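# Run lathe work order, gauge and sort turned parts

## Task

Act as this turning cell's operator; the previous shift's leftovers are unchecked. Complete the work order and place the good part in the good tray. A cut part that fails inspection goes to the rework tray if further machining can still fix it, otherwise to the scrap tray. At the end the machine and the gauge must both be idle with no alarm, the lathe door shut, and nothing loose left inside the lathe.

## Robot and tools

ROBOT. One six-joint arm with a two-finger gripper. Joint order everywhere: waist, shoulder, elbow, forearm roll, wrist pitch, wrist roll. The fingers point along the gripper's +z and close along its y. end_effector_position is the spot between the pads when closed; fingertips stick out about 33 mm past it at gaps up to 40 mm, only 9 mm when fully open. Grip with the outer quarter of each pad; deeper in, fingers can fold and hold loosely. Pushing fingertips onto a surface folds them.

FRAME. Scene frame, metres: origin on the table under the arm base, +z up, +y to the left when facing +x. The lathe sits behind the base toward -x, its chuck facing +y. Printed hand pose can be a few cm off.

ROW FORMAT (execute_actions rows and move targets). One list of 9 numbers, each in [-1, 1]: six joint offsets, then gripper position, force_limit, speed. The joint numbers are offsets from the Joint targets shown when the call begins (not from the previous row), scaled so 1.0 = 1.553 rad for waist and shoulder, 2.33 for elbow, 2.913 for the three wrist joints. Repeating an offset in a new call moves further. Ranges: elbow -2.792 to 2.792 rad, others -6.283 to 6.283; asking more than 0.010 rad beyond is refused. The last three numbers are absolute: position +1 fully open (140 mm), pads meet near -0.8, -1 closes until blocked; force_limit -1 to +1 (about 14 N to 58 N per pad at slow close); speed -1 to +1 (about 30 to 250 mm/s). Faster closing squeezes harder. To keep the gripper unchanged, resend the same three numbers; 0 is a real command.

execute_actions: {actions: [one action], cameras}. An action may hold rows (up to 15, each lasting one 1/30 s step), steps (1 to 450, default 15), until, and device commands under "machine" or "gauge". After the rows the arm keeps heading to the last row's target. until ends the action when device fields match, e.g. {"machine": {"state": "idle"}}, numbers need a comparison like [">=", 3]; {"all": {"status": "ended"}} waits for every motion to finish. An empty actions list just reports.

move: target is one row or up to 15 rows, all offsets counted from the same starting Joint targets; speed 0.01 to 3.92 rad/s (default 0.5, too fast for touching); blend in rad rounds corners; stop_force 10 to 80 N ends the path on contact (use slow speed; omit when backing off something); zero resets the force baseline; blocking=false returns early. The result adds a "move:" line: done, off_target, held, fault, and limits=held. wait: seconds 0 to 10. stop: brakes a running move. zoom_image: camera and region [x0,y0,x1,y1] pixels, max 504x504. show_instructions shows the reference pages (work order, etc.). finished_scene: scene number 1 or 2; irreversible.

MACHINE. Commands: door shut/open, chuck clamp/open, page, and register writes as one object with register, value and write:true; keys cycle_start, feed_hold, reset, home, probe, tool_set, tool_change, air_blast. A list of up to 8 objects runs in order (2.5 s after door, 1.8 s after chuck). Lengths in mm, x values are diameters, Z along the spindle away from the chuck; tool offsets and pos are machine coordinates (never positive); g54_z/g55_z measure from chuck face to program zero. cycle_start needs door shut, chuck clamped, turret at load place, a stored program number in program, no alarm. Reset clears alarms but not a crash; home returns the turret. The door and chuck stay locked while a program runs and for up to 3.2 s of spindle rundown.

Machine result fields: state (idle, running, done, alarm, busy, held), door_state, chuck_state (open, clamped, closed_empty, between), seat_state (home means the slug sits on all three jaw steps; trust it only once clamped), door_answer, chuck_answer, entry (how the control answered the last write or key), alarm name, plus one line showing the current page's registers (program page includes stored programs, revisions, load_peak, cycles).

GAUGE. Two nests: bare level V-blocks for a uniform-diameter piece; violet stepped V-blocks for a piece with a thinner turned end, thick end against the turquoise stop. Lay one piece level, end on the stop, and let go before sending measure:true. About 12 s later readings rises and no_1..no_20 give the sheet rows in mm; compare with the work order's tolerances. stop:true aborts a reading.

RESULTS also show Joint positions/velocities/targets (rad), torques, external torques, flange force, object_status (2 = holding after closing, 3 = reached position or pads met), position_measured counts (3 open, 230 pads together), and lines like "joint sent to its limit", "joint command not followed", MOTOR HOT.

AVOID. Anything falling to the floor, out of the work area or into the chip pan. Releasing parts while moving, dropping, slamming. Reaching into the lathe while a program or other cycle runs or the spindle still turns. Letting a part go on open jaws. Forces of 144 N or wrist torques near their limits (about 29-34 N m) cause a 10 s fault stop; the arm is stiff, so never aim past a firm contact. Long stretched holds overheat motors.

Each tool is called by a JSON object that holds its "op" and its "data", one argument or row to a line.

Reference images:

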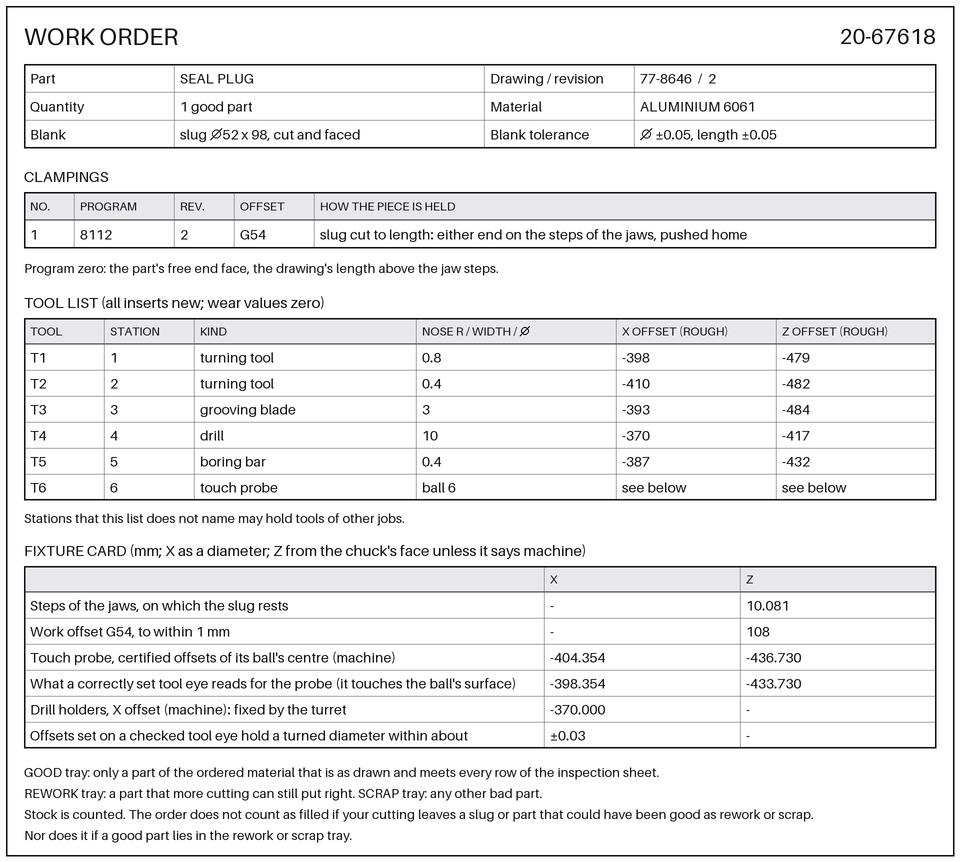

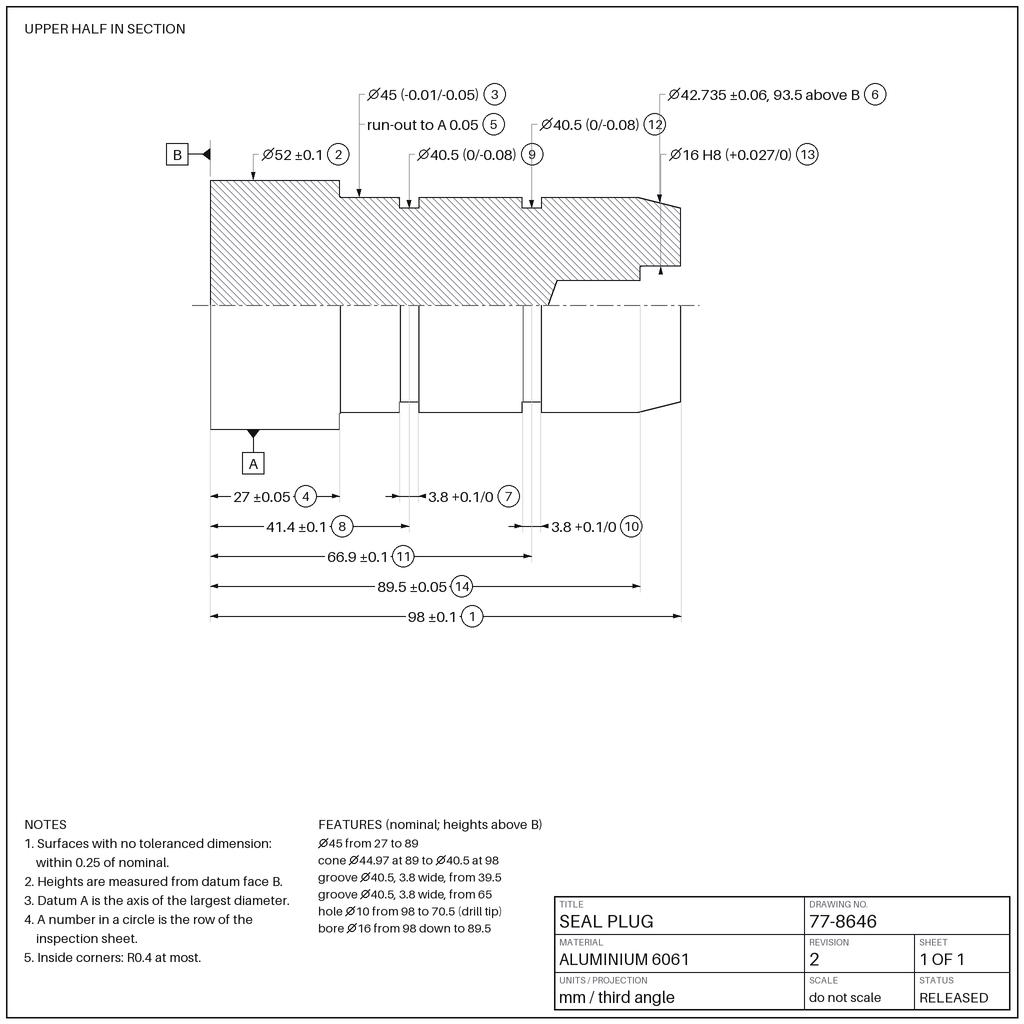

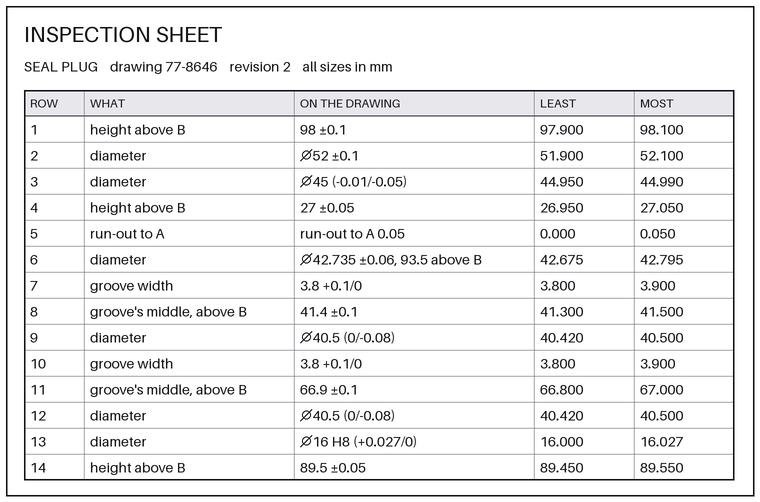

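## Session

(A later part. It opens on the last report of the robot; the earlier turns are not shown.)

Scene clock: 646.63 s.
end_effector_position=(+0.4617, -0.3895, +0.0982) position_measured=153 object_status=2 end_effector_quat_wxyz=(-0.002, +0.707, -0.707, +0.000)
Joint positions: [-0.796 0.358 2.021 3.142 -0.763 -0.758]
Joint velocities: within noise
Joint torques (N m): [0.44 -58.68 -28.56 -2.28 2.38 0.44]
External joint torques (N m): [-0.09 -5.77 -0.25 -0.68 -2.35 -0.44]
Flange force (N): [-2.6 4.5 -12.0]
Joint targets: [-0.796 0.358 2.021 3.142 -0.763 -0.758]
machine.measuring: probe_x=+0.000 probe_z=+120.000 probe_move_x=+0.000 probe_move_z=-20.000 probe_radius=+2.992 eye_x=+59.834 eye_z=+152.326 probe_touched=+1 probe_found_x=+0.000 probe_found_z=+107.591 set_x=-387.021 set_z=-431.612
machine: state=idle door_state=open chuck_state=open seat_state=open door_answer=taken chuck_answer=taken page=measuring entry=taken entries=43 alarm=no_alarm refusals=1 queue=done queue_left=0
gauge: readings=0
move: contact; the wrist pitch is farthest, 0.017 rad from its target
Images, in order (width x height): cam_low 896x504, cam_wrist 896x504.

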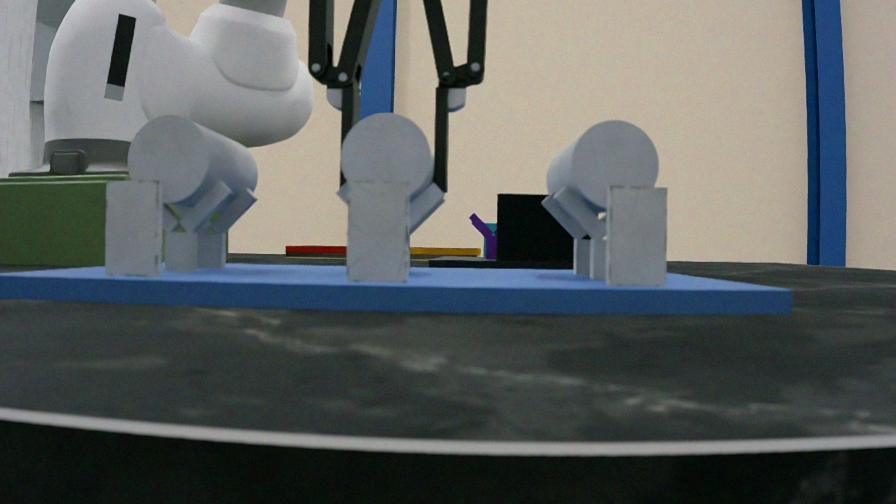

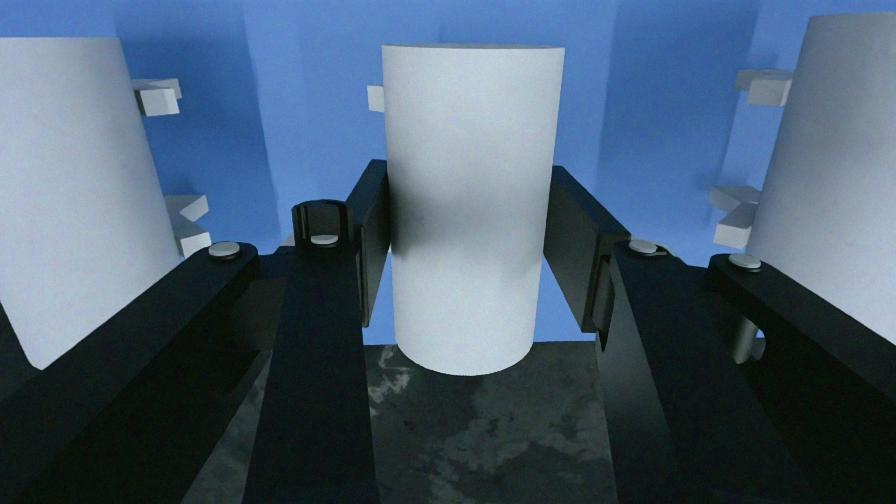

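{"op": "execute_actions", "data": {
  "actions": [
    {"rows":[[0,0,0,0,0,0,0.6,0,-1]],"steps":90}
  ],
  "cameras": ["cam_wrist","cam_low"]
}}

Scene clock: 651.87 s.
end_effector_position=(+0.4617, -0.3895, +0.0982) position_measured=53 object_status=3 end_effector_quat_wxyz=(-0.002, +0.707, -0.707, +0.000)
Joint positions: [-0.796 0.358 2.021 3.142 -0.763 -0.758]
Joint velocities: within noise
Joint torques (N m): [0.13 -63.71 -28.33 -2.87 0.11 0.25]
External joint torques (N m): [0.05 -0.83 -0.39 -0.09 -0.09 -0.25]
Flange force (N): [0.1 0.4 -1.5]
Joint targets: [-0.796 0.358 2.021 3.142 -0.763 -0.758]
machine.measuring: probe_x=+0.000 probe_z=+120.000 probe_move_x=+0.000 probe_move_z=-20.000 probe_radius=+2.992 eye_x=+59.834 eye_z=+152.326 probe_touched=+1 probe_found_x=+0.000 probe_found_z=+107.591 set_x=-387.021 set_z=-431.612
machine: state=idle door_state=open chuck_state=open seat_state=open door_answer=taken chuck_answer=taken page=measuring entry=taken entries=43 alarm=no_alarm refusals=1 queue=done queue_left=0
gauge: readings=0
Images, in order (width x height): cam_low 896x504, cam_wrist 896x504.

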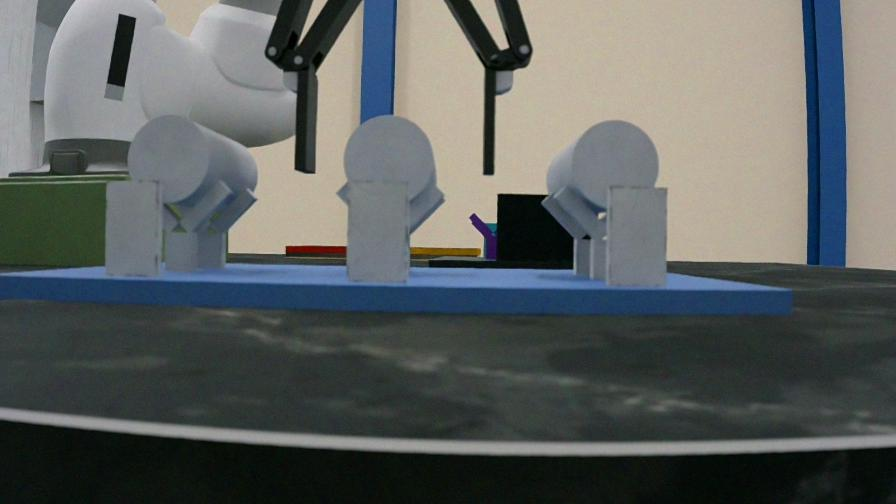

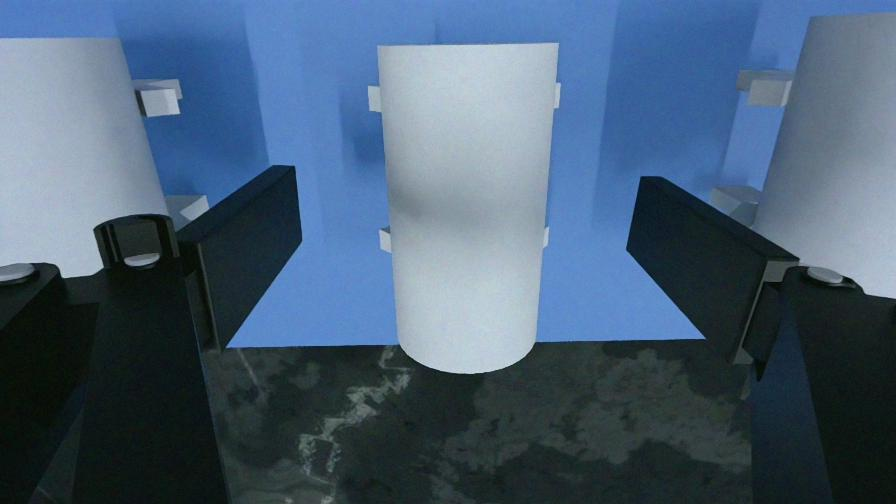

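{"op": "move", "data": {
  "target": [
    [0, -0.0896, -0.0390, 0, -0.0788, 0, 0.6, 0, -1],
    [-0.1167, -0.1655, 0.0223, 0, -0.0702, -0.0619, 0.6, 0, -1]
  ],
  "speed": [0.2, 0.4],
  "blend": [0.02, 0],
  "cameras": ["cam_wrist"]
}}

Scene clock: 668.17 s.
end_effector_position=(+0.3361, -0.4017, +0.2210) position_measured=53 object_status=3 end_effector_quat_wxyz=(-0.002, +0.706, -0.708, +0.000)
Joint positions: [-0.978 0.101 2.073 3.142 -0.968 -0.938]
Joint velocities: within noise
Joint torques (N m): [0.18 -43.2 -33.73 -3.41 0.23 0.33]
External joint torques (N m): [0.09 -1.21 -0.6 -0.12 -0.19 -0.33]
Flange force (N): [-0.3 0.9 -2.2]
Joint targets: [-0.978 0.101 2.073 3.142 -0.968 -0.938]
machine.measuring: probe_x=+0.000 probe_z=+120.000 probe_move_x=+0.000 probe_move_z=-20.000 probe_radius=+2.992 eye_x=+59.834 eye_z=+152.326 probe_touched=+1 probe_found_x=+0.000 probe_found_z=+107.591 set_x=-387.021 set_z=-431.612
machine: state=idle door_state=open chuck_state=open seat_state=open door_answer=taken chuck_answer=taken page=measuring entry=taken entries=43 alarm=no_alarm refusals=1 queue=done queue_left=0
gauge: readings=0
move: done
Images, in order (width x height): cam_wrist 896x504.

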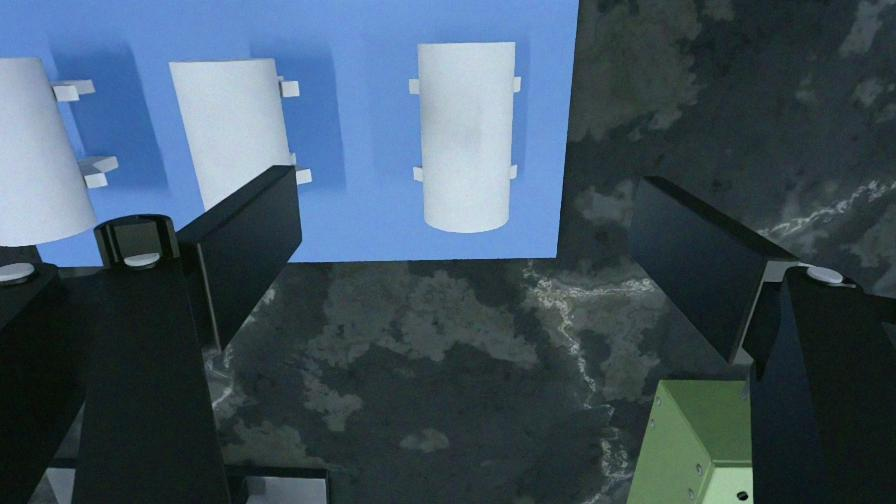

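{"op": "move", "data": {
  "target": [0, 0.0994, 0.0424, 0, 0.0869, 0, 0.6, 0, -1],
  "speed": 0.12,
  "cameras": ["cam_wrist","cam_low"]
}}

{"op": "execute_actions", "data": {
  "actions": [
    {"rows":[[0,0,0,0,0,0,-1,0,-1]],"steps":110}
  ],
  "cameras": ["cam_wrist","cam_low"]
}}

Scene clock: 676.40 s.
end_effector_position=(+0.3365, -0.4015, +0.0989) position_measured=53 object_status=3 end_effector_quat_wxyz=(-0.002, +0.706, -0.708, +0.000)
Joint positions: [-0.978 0.255 2.172 3.142 -0.715 -0.938]
Joint velocities: within noise
Joint torques (N m): [0.1 -51.87 -26.86 -2.73 0.08 0.13]
External joint torques (N m): [0.11 -1.13 -0.4 -0.07 -0.04 -0.13]
Flange force (N): [-0.5 0.5 -2.0]
Joint targets: [-0.978 0.255 2.172 3.142 -0.715 -0.938]
machine.measuring: probe_x=+0.000 probe_z=+120.000 probe_move_x=+0.000 probe_move_z=-20.000 probe_radius=+2.992 eye_x=+59.834 eye_z=+152.326 probe_touched=+1 probe_found_x=+0.000 probe_found_z=+107.591 set_x=-387.021 set_z=-431.612
machine: state=idle door_state=open chuck_state=open seat_state=open door_answer=taken chuck_answer=taken page=measuring entry=taken entries=43 alarm=no_alarm refusals=1 queue=done queue_left=0
gauge: readings=0
move: done
Images, in order (width x height): cam_low 896x504, cam_wrist 896x504.

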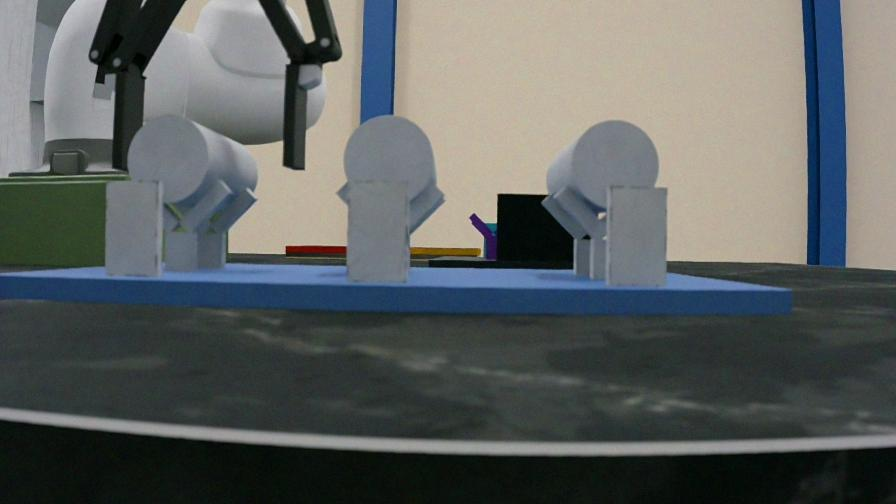

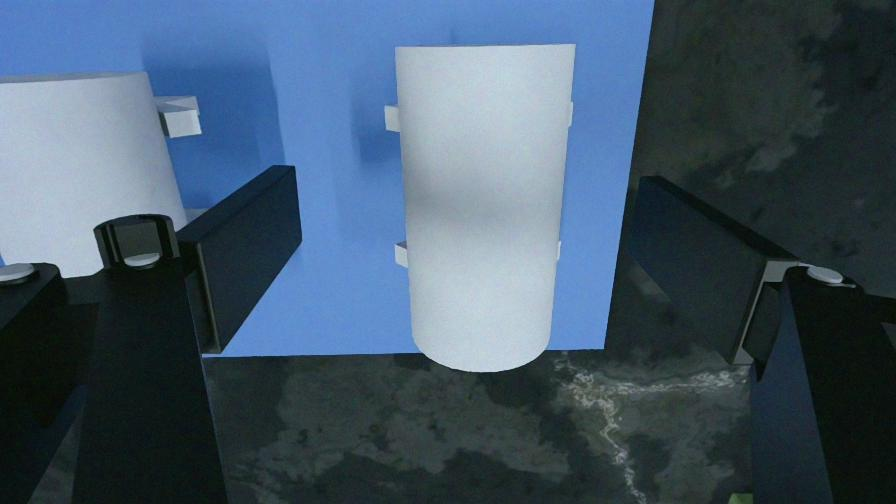

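Scene clock: 680.27 s.
end_effector_position=(+0.3365, -0.4015, +0.0989) position_measured=151 object_status=2 end_effector_quat_wxyz=(-0.002, +0.706, -0.708, +0.000)
Joint positions: [-0.978 0.255 2.172 3.142 -0.715 -0.938]
Joint velocities: within noise
Joint torques (N m): [29.36 -46.65 -57.57 13.09 19.89 0.95]
External joint torques (N m): [-29.13 -6.55 30.23 -15.9 -19.86 -0.95]
Flange force (N): [-6.4 80.5 -32.6]
Joint targets: [-0.978 0.255 2.172 3.142 -0.715 -0.938]
machine.measuring: probe_x=+0.000 probe_z=+120.000 probe_move_x=+0.000 probe_move_z=-20.000 probe_radius=+2.992 eye_x=+59.834 eye_z=+152.326 probe_touched=+1 probe_found_x=+0.000 probe_found_z=+107.591 set_x=-387.021 set_z=-431.612
machine: state=idle door_state=open chuck_state=open seat_state=open door_answer=taken chuck_answer=taken page=measuring entry=taken entries=43 alarm=no_alarm refusals=1 queue=done queue_left=0
gauge: readings=0
Images, in order (width x height): cam_low 896x504, cam_wrist 896x504.

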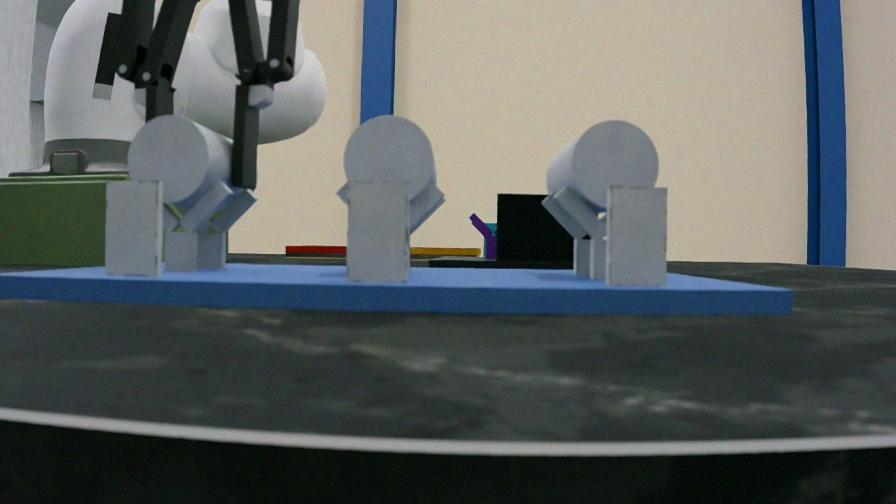

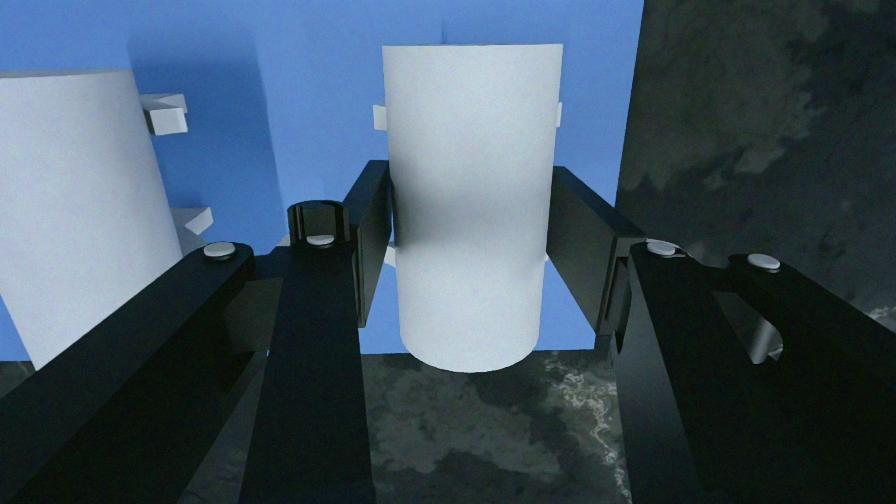

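{"op": "execute_actions", "data": {
  "actions": [
    {"rows":[[0,0,0,0,0,0,0.6,0,-1]],"steps":75}
  ],
  "cameras": []
}}

{"op": "move", "data": {
  "target": [-0.0050, -0.0024, 0.0023, 0, 0.0005, -0.0026, 0.6, 0, -1],
  "speed": 0.02,
  "cameras": ["cam_wrist"]
}}

Scene clock: 687.33 s.
end_effector_position=(+0.3365, -0.4015, +0.0989) position_measured=53 object_status=3 end_effector_quat_wxyz=(-0.002, +0.706, -0.708, +0.000)
Joint positions: [-0.978 0.255 2.172 3.142 -0.715 -0.938]
Joint velocities: within noise
Joint torques (N m): [-0.48 -52.56 -26.7 -2.81 0.23 0.26]
External joint torques (N m): [0.61 -0.29 -0.49 0.01 -0.21 -0.26]
Flange force (N): [0.1 -0.9 -1.2]
Joint targets: [-0.978 0.255 2.172 3.142 -0.715 -0.938]
machine.measuring: probe_x=+0.000 probe_z=+120.000 probe_move_x=+0.000 probe_move_z=-20.000 probe_radius=+2.992 eye_x=+59.834 eye_z=+152.326 probe_touched=+1 probe_found_x=+0.000 probe_found_z=+107.591 set_x=-387.021 set_z=-431.612
machine: state=idle door_state=open chuck_state=open seat_state=open door_answer=taken chuck_answer=taken page=measuring entry=taken entries=43 alarm=no_alarm refusals=1 queue=done queue_left=0
gauge: readings=0
No camera images: "cameras" was empty.

Scene clock: 688.03 s.
end_effector_position=(+0.3316, -0.4016, +0.0988) position_measured=53 object_status=3 end_effector_quat_wxyz=(-0.002, +0.706, -0.708, +0.000)
Joint positions: [-0.985 0.251 2.177 3.142 -0.713 -0.946]
Joint velocities: within noise
Joint torques (N m): [-0.21 -52.16 -26.52 -2.69 0.16 0.21]
External joint torques (N m): [0.56 -0.75 -0.55 -0.09 -0.14 -0.21]
Flange force (N): [-0.3 -0.6 -1.8]
Joint targets: [-0.985 0.251 2.177 3.142 -0.713 -0.946]
machine.measuring: probe_x=+0.000 probe_z=+120.000 probe_move_x=+0.000 probe_move_z=-20.000 probe_radius=+2.992 eye_x=+59.834 eye_z=+152.326 probe_touched=+1 probe_found_x=+0.000 probe_found_z=+107.591 set_x=-387.021 set_z=-431.612
machine: state=idle door_state=open chuck_state=open seat_state=open door_answer=taken chuck_answer=taken page=measuring entry=taken entries=43 alarm=no_alarm refusals=1 queue=done queue_left=0
gauge: readings=0
move: done
Images, in order (width x height): cam_wrist 896x504.

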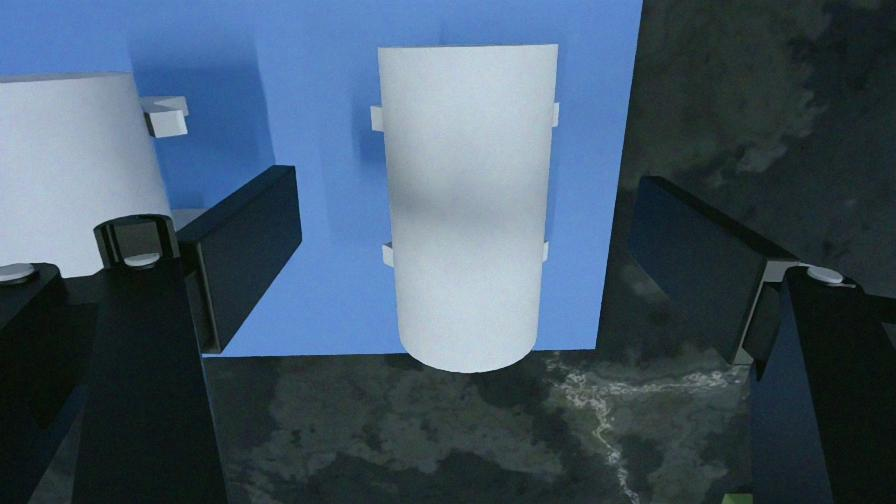

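{"op": "execute_actions", "data": {
  "actions": [
    {"rows":[[0,0,0,0,0,0,-1,0,-1]],"steps":100}
  ],
  "cameras": ["cam_wrist"]
}}

Scene clock: 692.93 s.
end_effector_position=(+0.3316, -0.4017, +0.0988) position_measured=153 object_status=2 end_effector_quat_wxyz=(-0.002, +0.706, -0.708, +0.000)
Joint positions: [-0.985 0.251 2.177 3.142 -0.713 -0.946]
Joint velocities: within noise
Joint torques (N m): [-1.06 -45.83 -25.16 -2.26 1.49 1.06]
External joint torques (N m): [1.31 -6.84 -2.13 -0.54 -1.46 -1.06]
Flange force (N): [-3.5 2.2 -14.5]
Joint targets: [-0.985 0.251 2.177 3.142 -0.713 -0.946]
machine.measuring: probe_x=+0.000 probe_z=+120.000 probe_move_x=+0.000 probe_move_z=-20.000 probe_radius=+2.992 eye_x=+59.834 eye_z=+152.326 probe_touched=+1 probe_found_x=+0.000 probe_found_z=+107.591 set_x=-387.021 set_z=-431.612
machine: state=idle door_state=open chuck_state=open seat_state=open door_answer=taken chuck_answer=taken page=measuring entry=taken entries=43 alarm=no_alarm refusals=1 queue=done queue_left=0
gauge: readings=0
Images, in order (width x height): cam_wrist 896x504.

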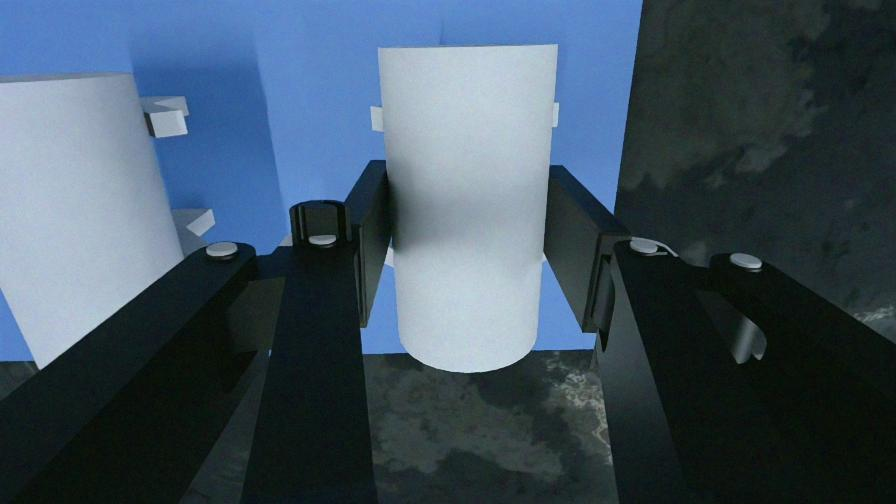

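{"op": "move", "data": {
  "target": [0, -0.0994, -0.0424, 0, -0.0869, 0, -1, 0, -1],
  "speed": 0.15,
  "cameras": ["cam_wrist"]
}}

{"op": "wait", "data": {
  "seconds": 1,
  "cameras": []
}}

Scene clock: 697.03 s.
end_effector_position=(+0.3313, -0.4020, +0.2204) position_measured=153 object_status=2 end_effector_quat_wxyz=(-0.002, +0.706, -0.708, +0.000)
Joint positions: [-0.985 0.097 2.078 3.142 -0.967 -0.946]
Joint velocities: within noise
Joint torques (N m): [-0.54 -46.44 -36.11 -3.39 0.16 0.27]
External joint torques (N m): [0.69 2.63 1.92 -0.13 -0.13 -0.27]
Flange force (N): [0.1 -1.1 4.4]
Joint targets: [-0.985 0.097 2.078 3.142 -0.967 -0.946]
machine.measuring: probe_x=+0.000 probe_z=+120.000 probe_move_x=+0.000 probe_move_z=-20.000 probe_radius=+2.992 eye_x=+59.834 eye_z=+152.326 probe_touched=+1 probe_found_x=+0.000 probe_found_z=+107.591 set_x=-387.021 set_z=-431.612
machine: state=idle door_state=open chuck_state=open seat_state=open door_answer=taken chuck_answer=taken page=measuring entry=taken entries=43 alarm=no_alarm refusals=1 queue=done queue_left=0
gauge: readings=0
move: done
Images, in order (width x height): cam_wrist 896x504.

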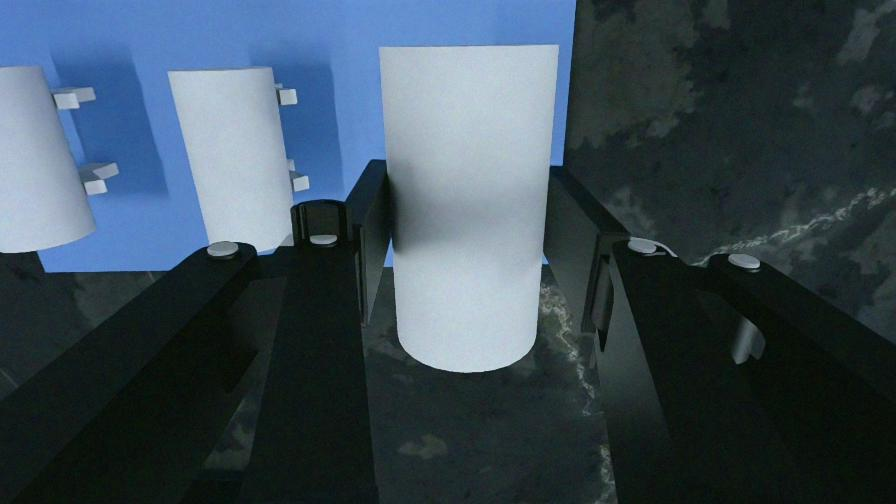

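Scene clock: 698.03 s.
end_effector_position=(+0.3313, -0.4020, +0.2205) position_measured=153 object_status=2 end_effector_quat_wxyz=(-0.002, +0.706, -0.708, +0.000)
Joint positions: [-0.985 0.097 2.078 3.142 -0.967 -0.946]
Joint velocities: within noise
Joint torques (N m): [-0.45 -46.4 -36.29 -3.51 0.21 0.3]
External joint torques (N m): [0.7 2.27 1.88 -0.03 -0.16 -0.3]
Flange force (N): [-0.2 -0.8 3.9]
Joint targets: [-0.985 0.097 2.078 3.142 -0.967 -0.946]
Tool commands: gripper/position=-1.0 gripper/force_limit=+0.0 gripper/speed=-1.0
machine.measuring: probe_x=+0.000 probe_z=+120.000 probe_move_x=+0.000 probe_move_z=-20.000 probe_radius=+2.992 eye_x=+59.834 eye_z=+152.326 probe_touched=+1 probe_found_x=+0.000 probe_found_z=+107.591 set_x=-387.021 set_z=-431.612
machine: state=idle door_state=open chuck_state=open seat_state=open door_answer=taken chuck_answer=taken page=measuring entry=taken entries=43 alarm=no_alarm refusals=1 queue=done queue_left=0
gauge: readings=0
wait: 1.00 s
No camera images: "cameras" was empty.

{"op": "move", "data": {
  "target": [
    [-0.2672, -0.5776, 0.0094, 0, -0.3004, 0.3711, -1, 0, -1],
    [-0.9755, -0.5776, 0.0094, 0, -0.3004, 0.3711, -1, 0, -1]
  ],
  "speed": 0.8,
  "blend": [0.15, 0],
  "cameras": ["cam_machine"]
}}

{"op": "move", "data": {
  "target": [
    [-0.6439, 0, 0, 0, 0, 0, -1, 0, -1],
    [-0.6439, 0, 0, 0, 0.2702, 0, -1, 0, -1],
    [-0.6368, 0.2067, 0.0305, 0.1157, 0.3859, -0.2108, -1, 0, -1],
    [-0.4398, 0.6346, -0.1060, 0.0024, 0.4329, -0.0487, -1, 0, -1]
  ],
  "speed": [0.7, 0.7, 0.6, 0.5],
  "blend": [0.1, 0.1, 0.1, 0],
  "cameras": ["cam_chuck","cam_wrist"]
}}

Scene clock: 712.93 s.
end_effector_position=(-0.0525, -0.0868, +0.5018) position_measured=153 object_status=2 end_effector_quat_wxyz=(+0.001, +0.491, +0.871, +0.002)
Joint positions: [-2.501 -0.8 2.1 3.142 -1.842 0.135]
Joint velocities: within noise
Joint torques (N m): [-0.97 32.44 -43.14 -4.06 0.15 0.24]
External joint torques (N m): [1.06 0.71 3.07 -0.1 -0.18 -0.24]
Flange force (N): [0.0 0.0 0.0]
Joint targets: [-2.501 -0.800 2.100 3.142 -1.842 0.135]
machine.measuring: probe_x=+0.000 probe_z=+120.000 probe_move_x=+0.000 probe_move_z=-20.000 probe_radius=+2.992 eye_x=+59.834 eye_z=+152.326 probe_touched=+1 probe_found_x=+0.000 probe_found_z=+107.591 set_x=-387.021 set_z=-431.612
machine: state=idle door_state=open chuck_state=open seat_state=open door_answer=taken chuck_answer=taken page=measuring entry=taken entries=43 alarm=no_alarm refusals=1 queue=done queue_left=0
gauge: readings=0
move: done
Images, in order (width x height): cam_machine 896x504.

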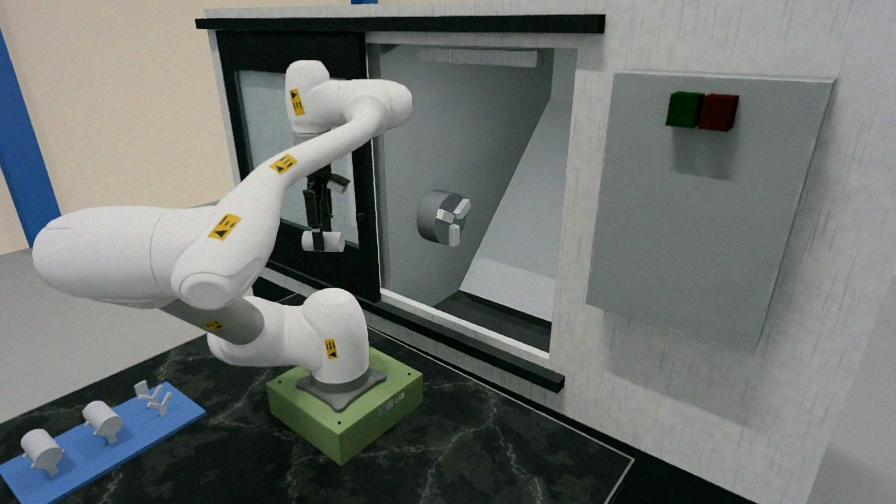

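Scene clock: 718.27 s.
end_effector_position=(-0.7800, -0.0331, +0.3198) position_measured=153 object_status=2 end_effector_quat_wxyz=(-0.181, +0.684, +0.683, -0.182)
Joint positions: [-3.184 0.185 1.853 3.149 -0.581 -0.006]
Joint velocities: within noise
Joint torques (N m): [-1 -58.45 -41.92 -3.83 2.39 0.21]
External joint torques (N m): [0.96 0.25 3.4 -0.03 -1.03 -0.23]
Flange force (N): [-0.7 5.8 -1.1]
Joint targets: [-3.184 0.185 1.853 3.149 -0.581 -0.006]
machine.measuring: probe_x=+0.000 probe_z=+120.000 probe_move_x=+0.000 probe_move_z=-20.000 probe_radius=+2.992 eye_x=+59.834 eye_z=+152.326 probe_touched=+1 probe_found_x=+0.000 probe_found_z=+107.591 set_x=-387.021 set_z=-431.612
machine: state=idle door_state=open chuck_state=open seat_state=open door_answer=taken chuck_answer=taken page=measuring entry=taken entries=43 alarm=no_alarm refusals=1 queue=done queue_left=0
gauge: readings=0
move: done
Images, in order (width x height): cam_chuck 896x504, cam_wrist 896x504.

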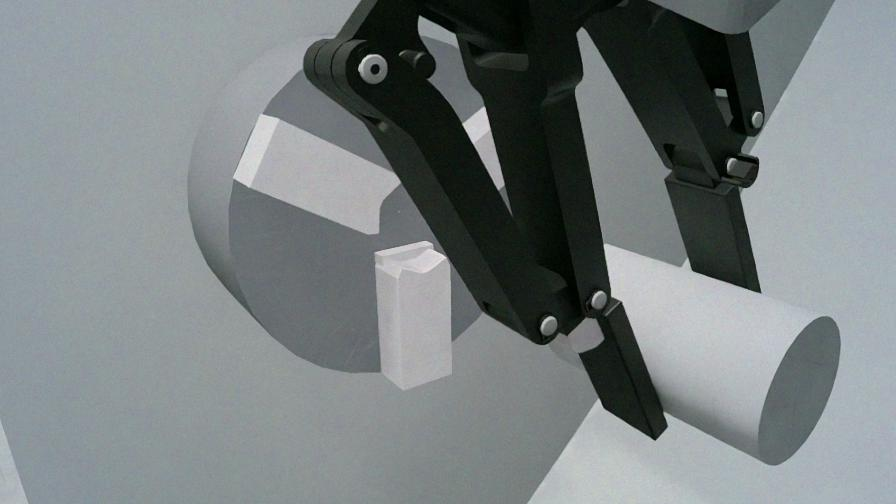

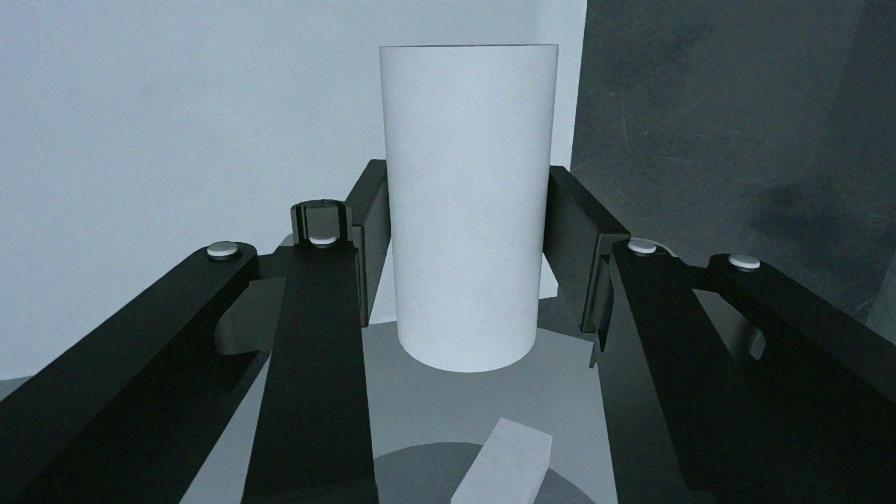

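{"op": "move", "data": {
  "target": [0.1048, 0.0114, -0.0094, -0.0494, -0.0042, 0.0887, -1, 0, -1],
  "speed": 0.12,
  "cameras": ["cam_chuck","cam_wrist"]
}}

{"op": "zoom_image", "data": {
  "camera": "cam_chuck",
  "region": [200, 60, 600, 360]
}}

Scene clock: 730.77 s.
end_effector_position=(-0.7787, -0.1343, +0.3196) position_measured=153 object_status=2 end_effector_quat_wxyz=(-0.181, +0.683, +0.683, -0.182)
Joint positions: [-3.021 0.203 1.831 3.005 -0.593 0.252]
Joint velocities: within noise
Joint torques (N m): [-0.8 -63.15 -42.22 -4.09 2.29 0.2]
External joint torques (N m): [0.79 3.75 3.75 0.11 -1 -0.23]
Flange force (N): [-0.5 3.4 3.7]
Joint targets: [-3.021 0.203 1.831 3.005 -0.593 0.252]
machine.measuring: probe_x=+0.000 probe_z=+120.000 probe_move_x=+0.000 probe_move_z=-20.000 probe_radius=+2.992 eye_x=+59.834 eye_z=+152.326 probe_touched=+1 probe_found_x=+0.000 probe_found_z=+107.591 set_x=-387.021 set_z=-431.612
machine: state=idle door_state=open chuck_state=open seat_state=open door_answer=taken chuck_answer=taken page=measuring entry=taken entries=43 alarm=no_alarm refusals=1 queue=done queue_left=0
gauge: readings=0
move: done
Images, in order (width x height): cam_chuck 896x504, cam_wrist 896x504.

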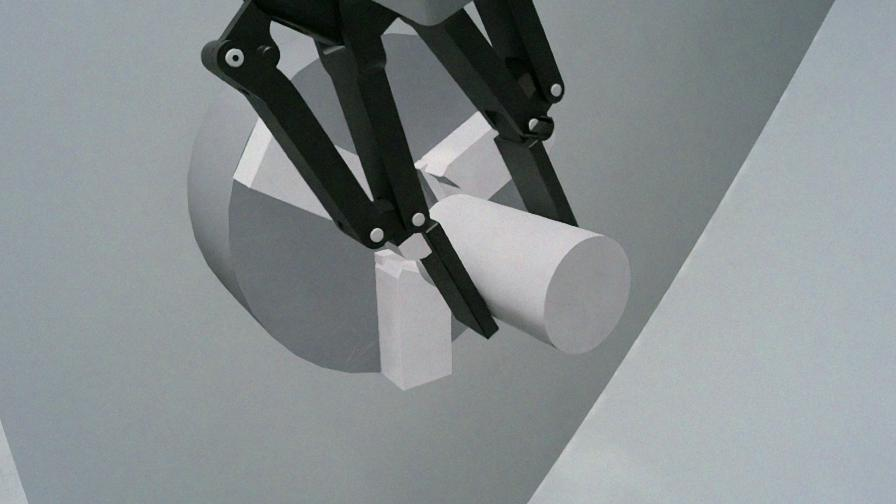

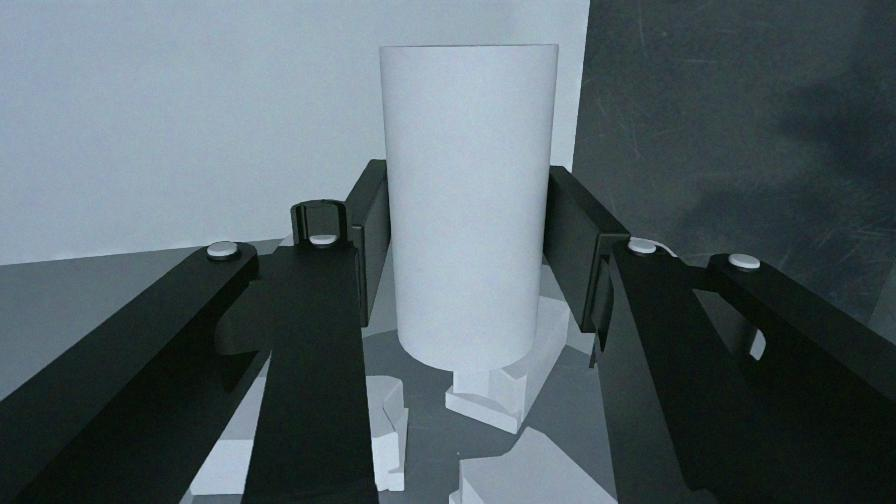

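Scaled by 1.260.

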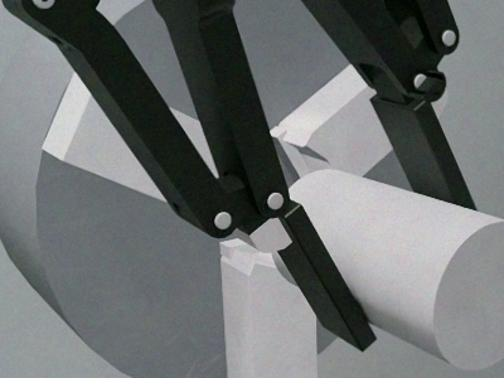

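{"op": "move", "data": {
  "target": [0.0450, 0.0117, -0.0091, -0.0198, -0.0051, 0.0369, -1, 0, -1],
  "speed": 0.03,
  "stop_force": 15,
  "cameras": ["cam_chuck","cam_wrist"]
}}

Scene clock: 736.50 s.
end_effector_position=(-0.7791, -0.1708, +0.3186) position_measured=153 object_status=2 end_effector_quat_wxyz=(-0.181, +0.683, +0.684, -0.181)
Joint positions: [-2.964 0.218 1.814 2.958 -0.605 0.34]
Joint velocities: within noise
Joint torques (N m): [12.88 -62.73 -42.99 -0.13 4.26 0.55]
External joint torques (N m): [-12.78 1.04 4.03 -3.93 -2.99 -0.57]
Flange force (N): [16.7 2.1 0.2]
Joint targets: [-2.964 0.218 1.814 2.958 -0.605 0.340]
machine.measuring: probe_x=+0.000 probe_z=+120.000 probe_move_x=+0.000 probe_move_z=-20.000 probe_radius=+2.992 eye_x=+59.834 eye_z=+152.326 probe_touched=+1 probe_found_x=+0.000 probe_found_z=+107.591 set_x=-387.021 set_z=-431.612
machine: state=idle door_state=open chuck_state=open seat_state=open door_answer=taken chuck_answer=taken page=measuring entry=taken entries=43 alarm=no_alarm refusals=1 queue=done queue_left=0
gauge: readings=0
move: contact; the wrist roll is farthest, 0.020 rad from its target
Images, in order (width x height): cam_chuck 896x504, cam_wrist 896x504.

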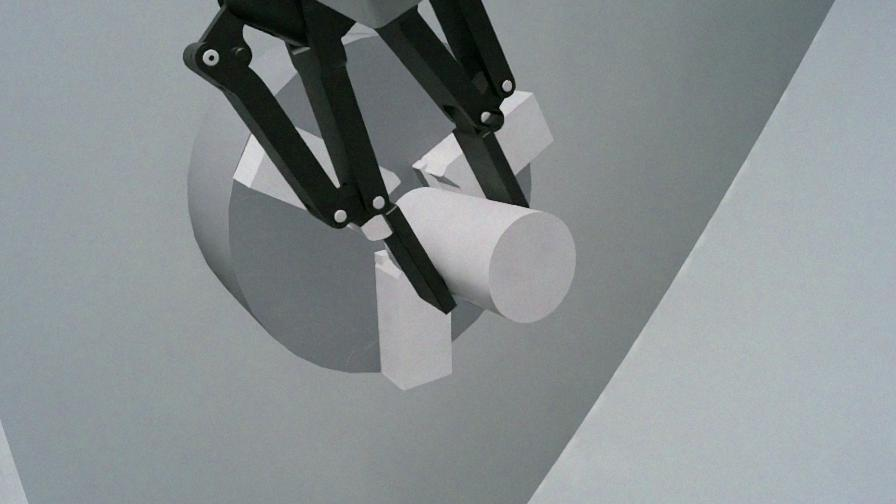

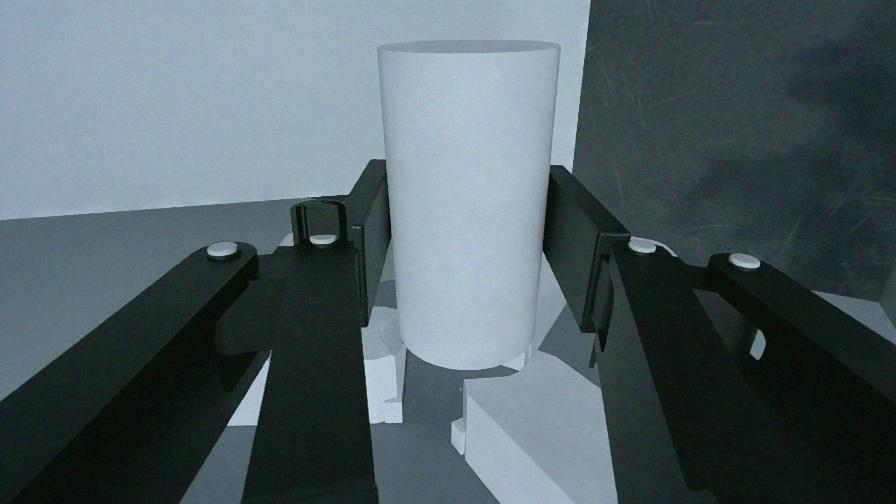

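{"op": "move", "data": {
  "target": [-0.0120, -0.0031, 0.0024, 0.0053, 0.0014, -0.0099, -1, 0, -1],
  "speed": 0.03,
  "cameras": ["cam_chuck","cam_wrist"]
}}

{"op": "zoom_image", "data": {
  "camera": "cam_wrist",
  "region": [300, 20, 660, 420]
}}

{"op": "zoom_image", "data": {
  "camera": "cam_chuck",
  "region": [200, 60, 640, 400]
}}

Scene clock: 751.90 s.
end_effector_position=(-0.7792, -0.1588, +0.3190) position_measured=153 object_status=2 end_effector_quat_wxyz=(-0.181, +0.683, +0.684, -0.182)
Joint positions: [-2.983 0.213 1.82 2.973 -0.601 0.311]
Joint velocities: within noise
Joint torques (N m): [-0.05 -63.88 -42.05 -4.26 2.35 0.22]
External joint torques (N m): [0.25 2.85 3.28 0.23 -1.07 -0.24]
Flange force (N): [0.6 2.9 2.3]
Joint targets: [-2.983 0.213 1.820 2.973 -0.601 0.311]
machine.measuring: probe_x=+0.000 probe_z=+120.000 probe_move_x=+0.000 probe_move_z=-20.000 probe_radius=+2.992 eye_x=+59.834 eye_z=+152.326 probe_touched=+1 probe_found_x=+0.000 probe_found_z=+107.591 set_x=-387.021 set_z=-431.612
machine: state=idle door_state=open chuck_state=open seat_state=open door_answer=taken chuck_answer=taken page=measuring entry=taken entries=43 alarm=no_alarm refusals=1 queue=done queue_left=0
gauge: readings=0
move: done
Images, in order (width x height): cam_chuck 896x504, cam_wrist 896x504.

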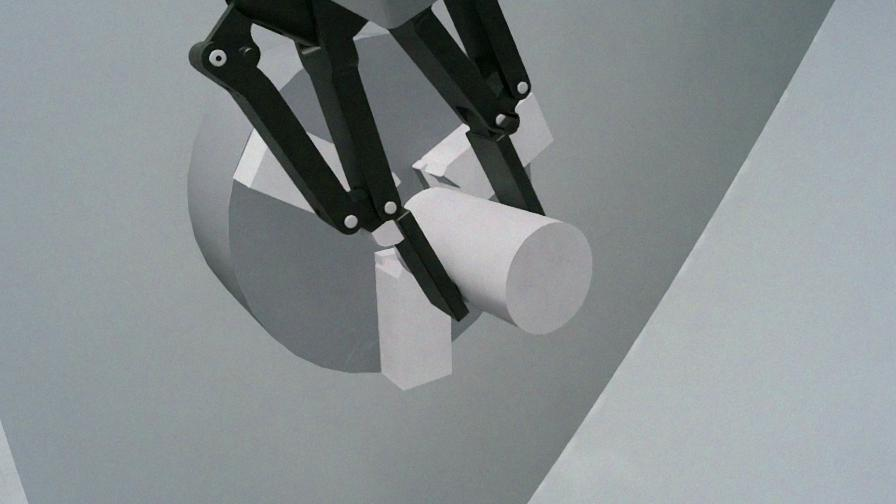

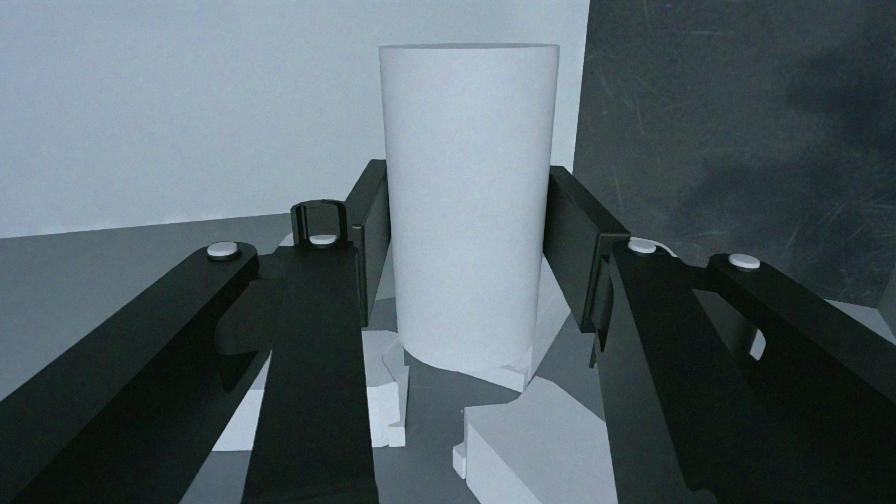

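Scaled by 1.260.

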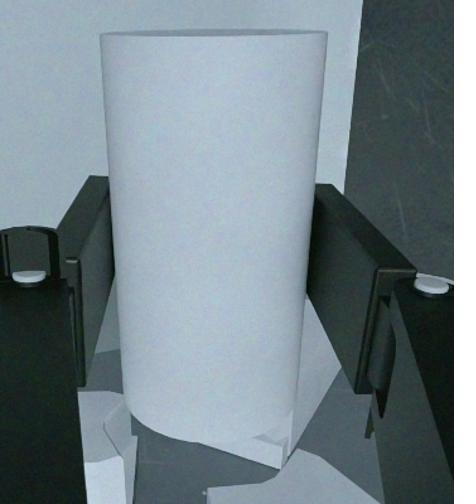

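Scaled by 1.145.

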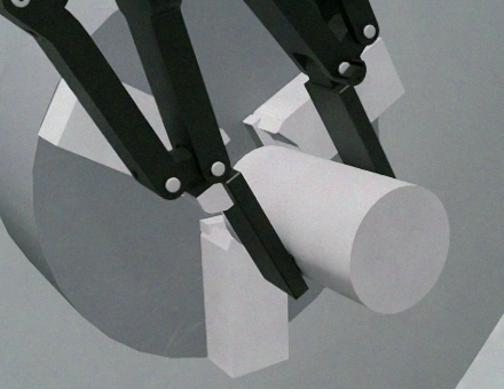

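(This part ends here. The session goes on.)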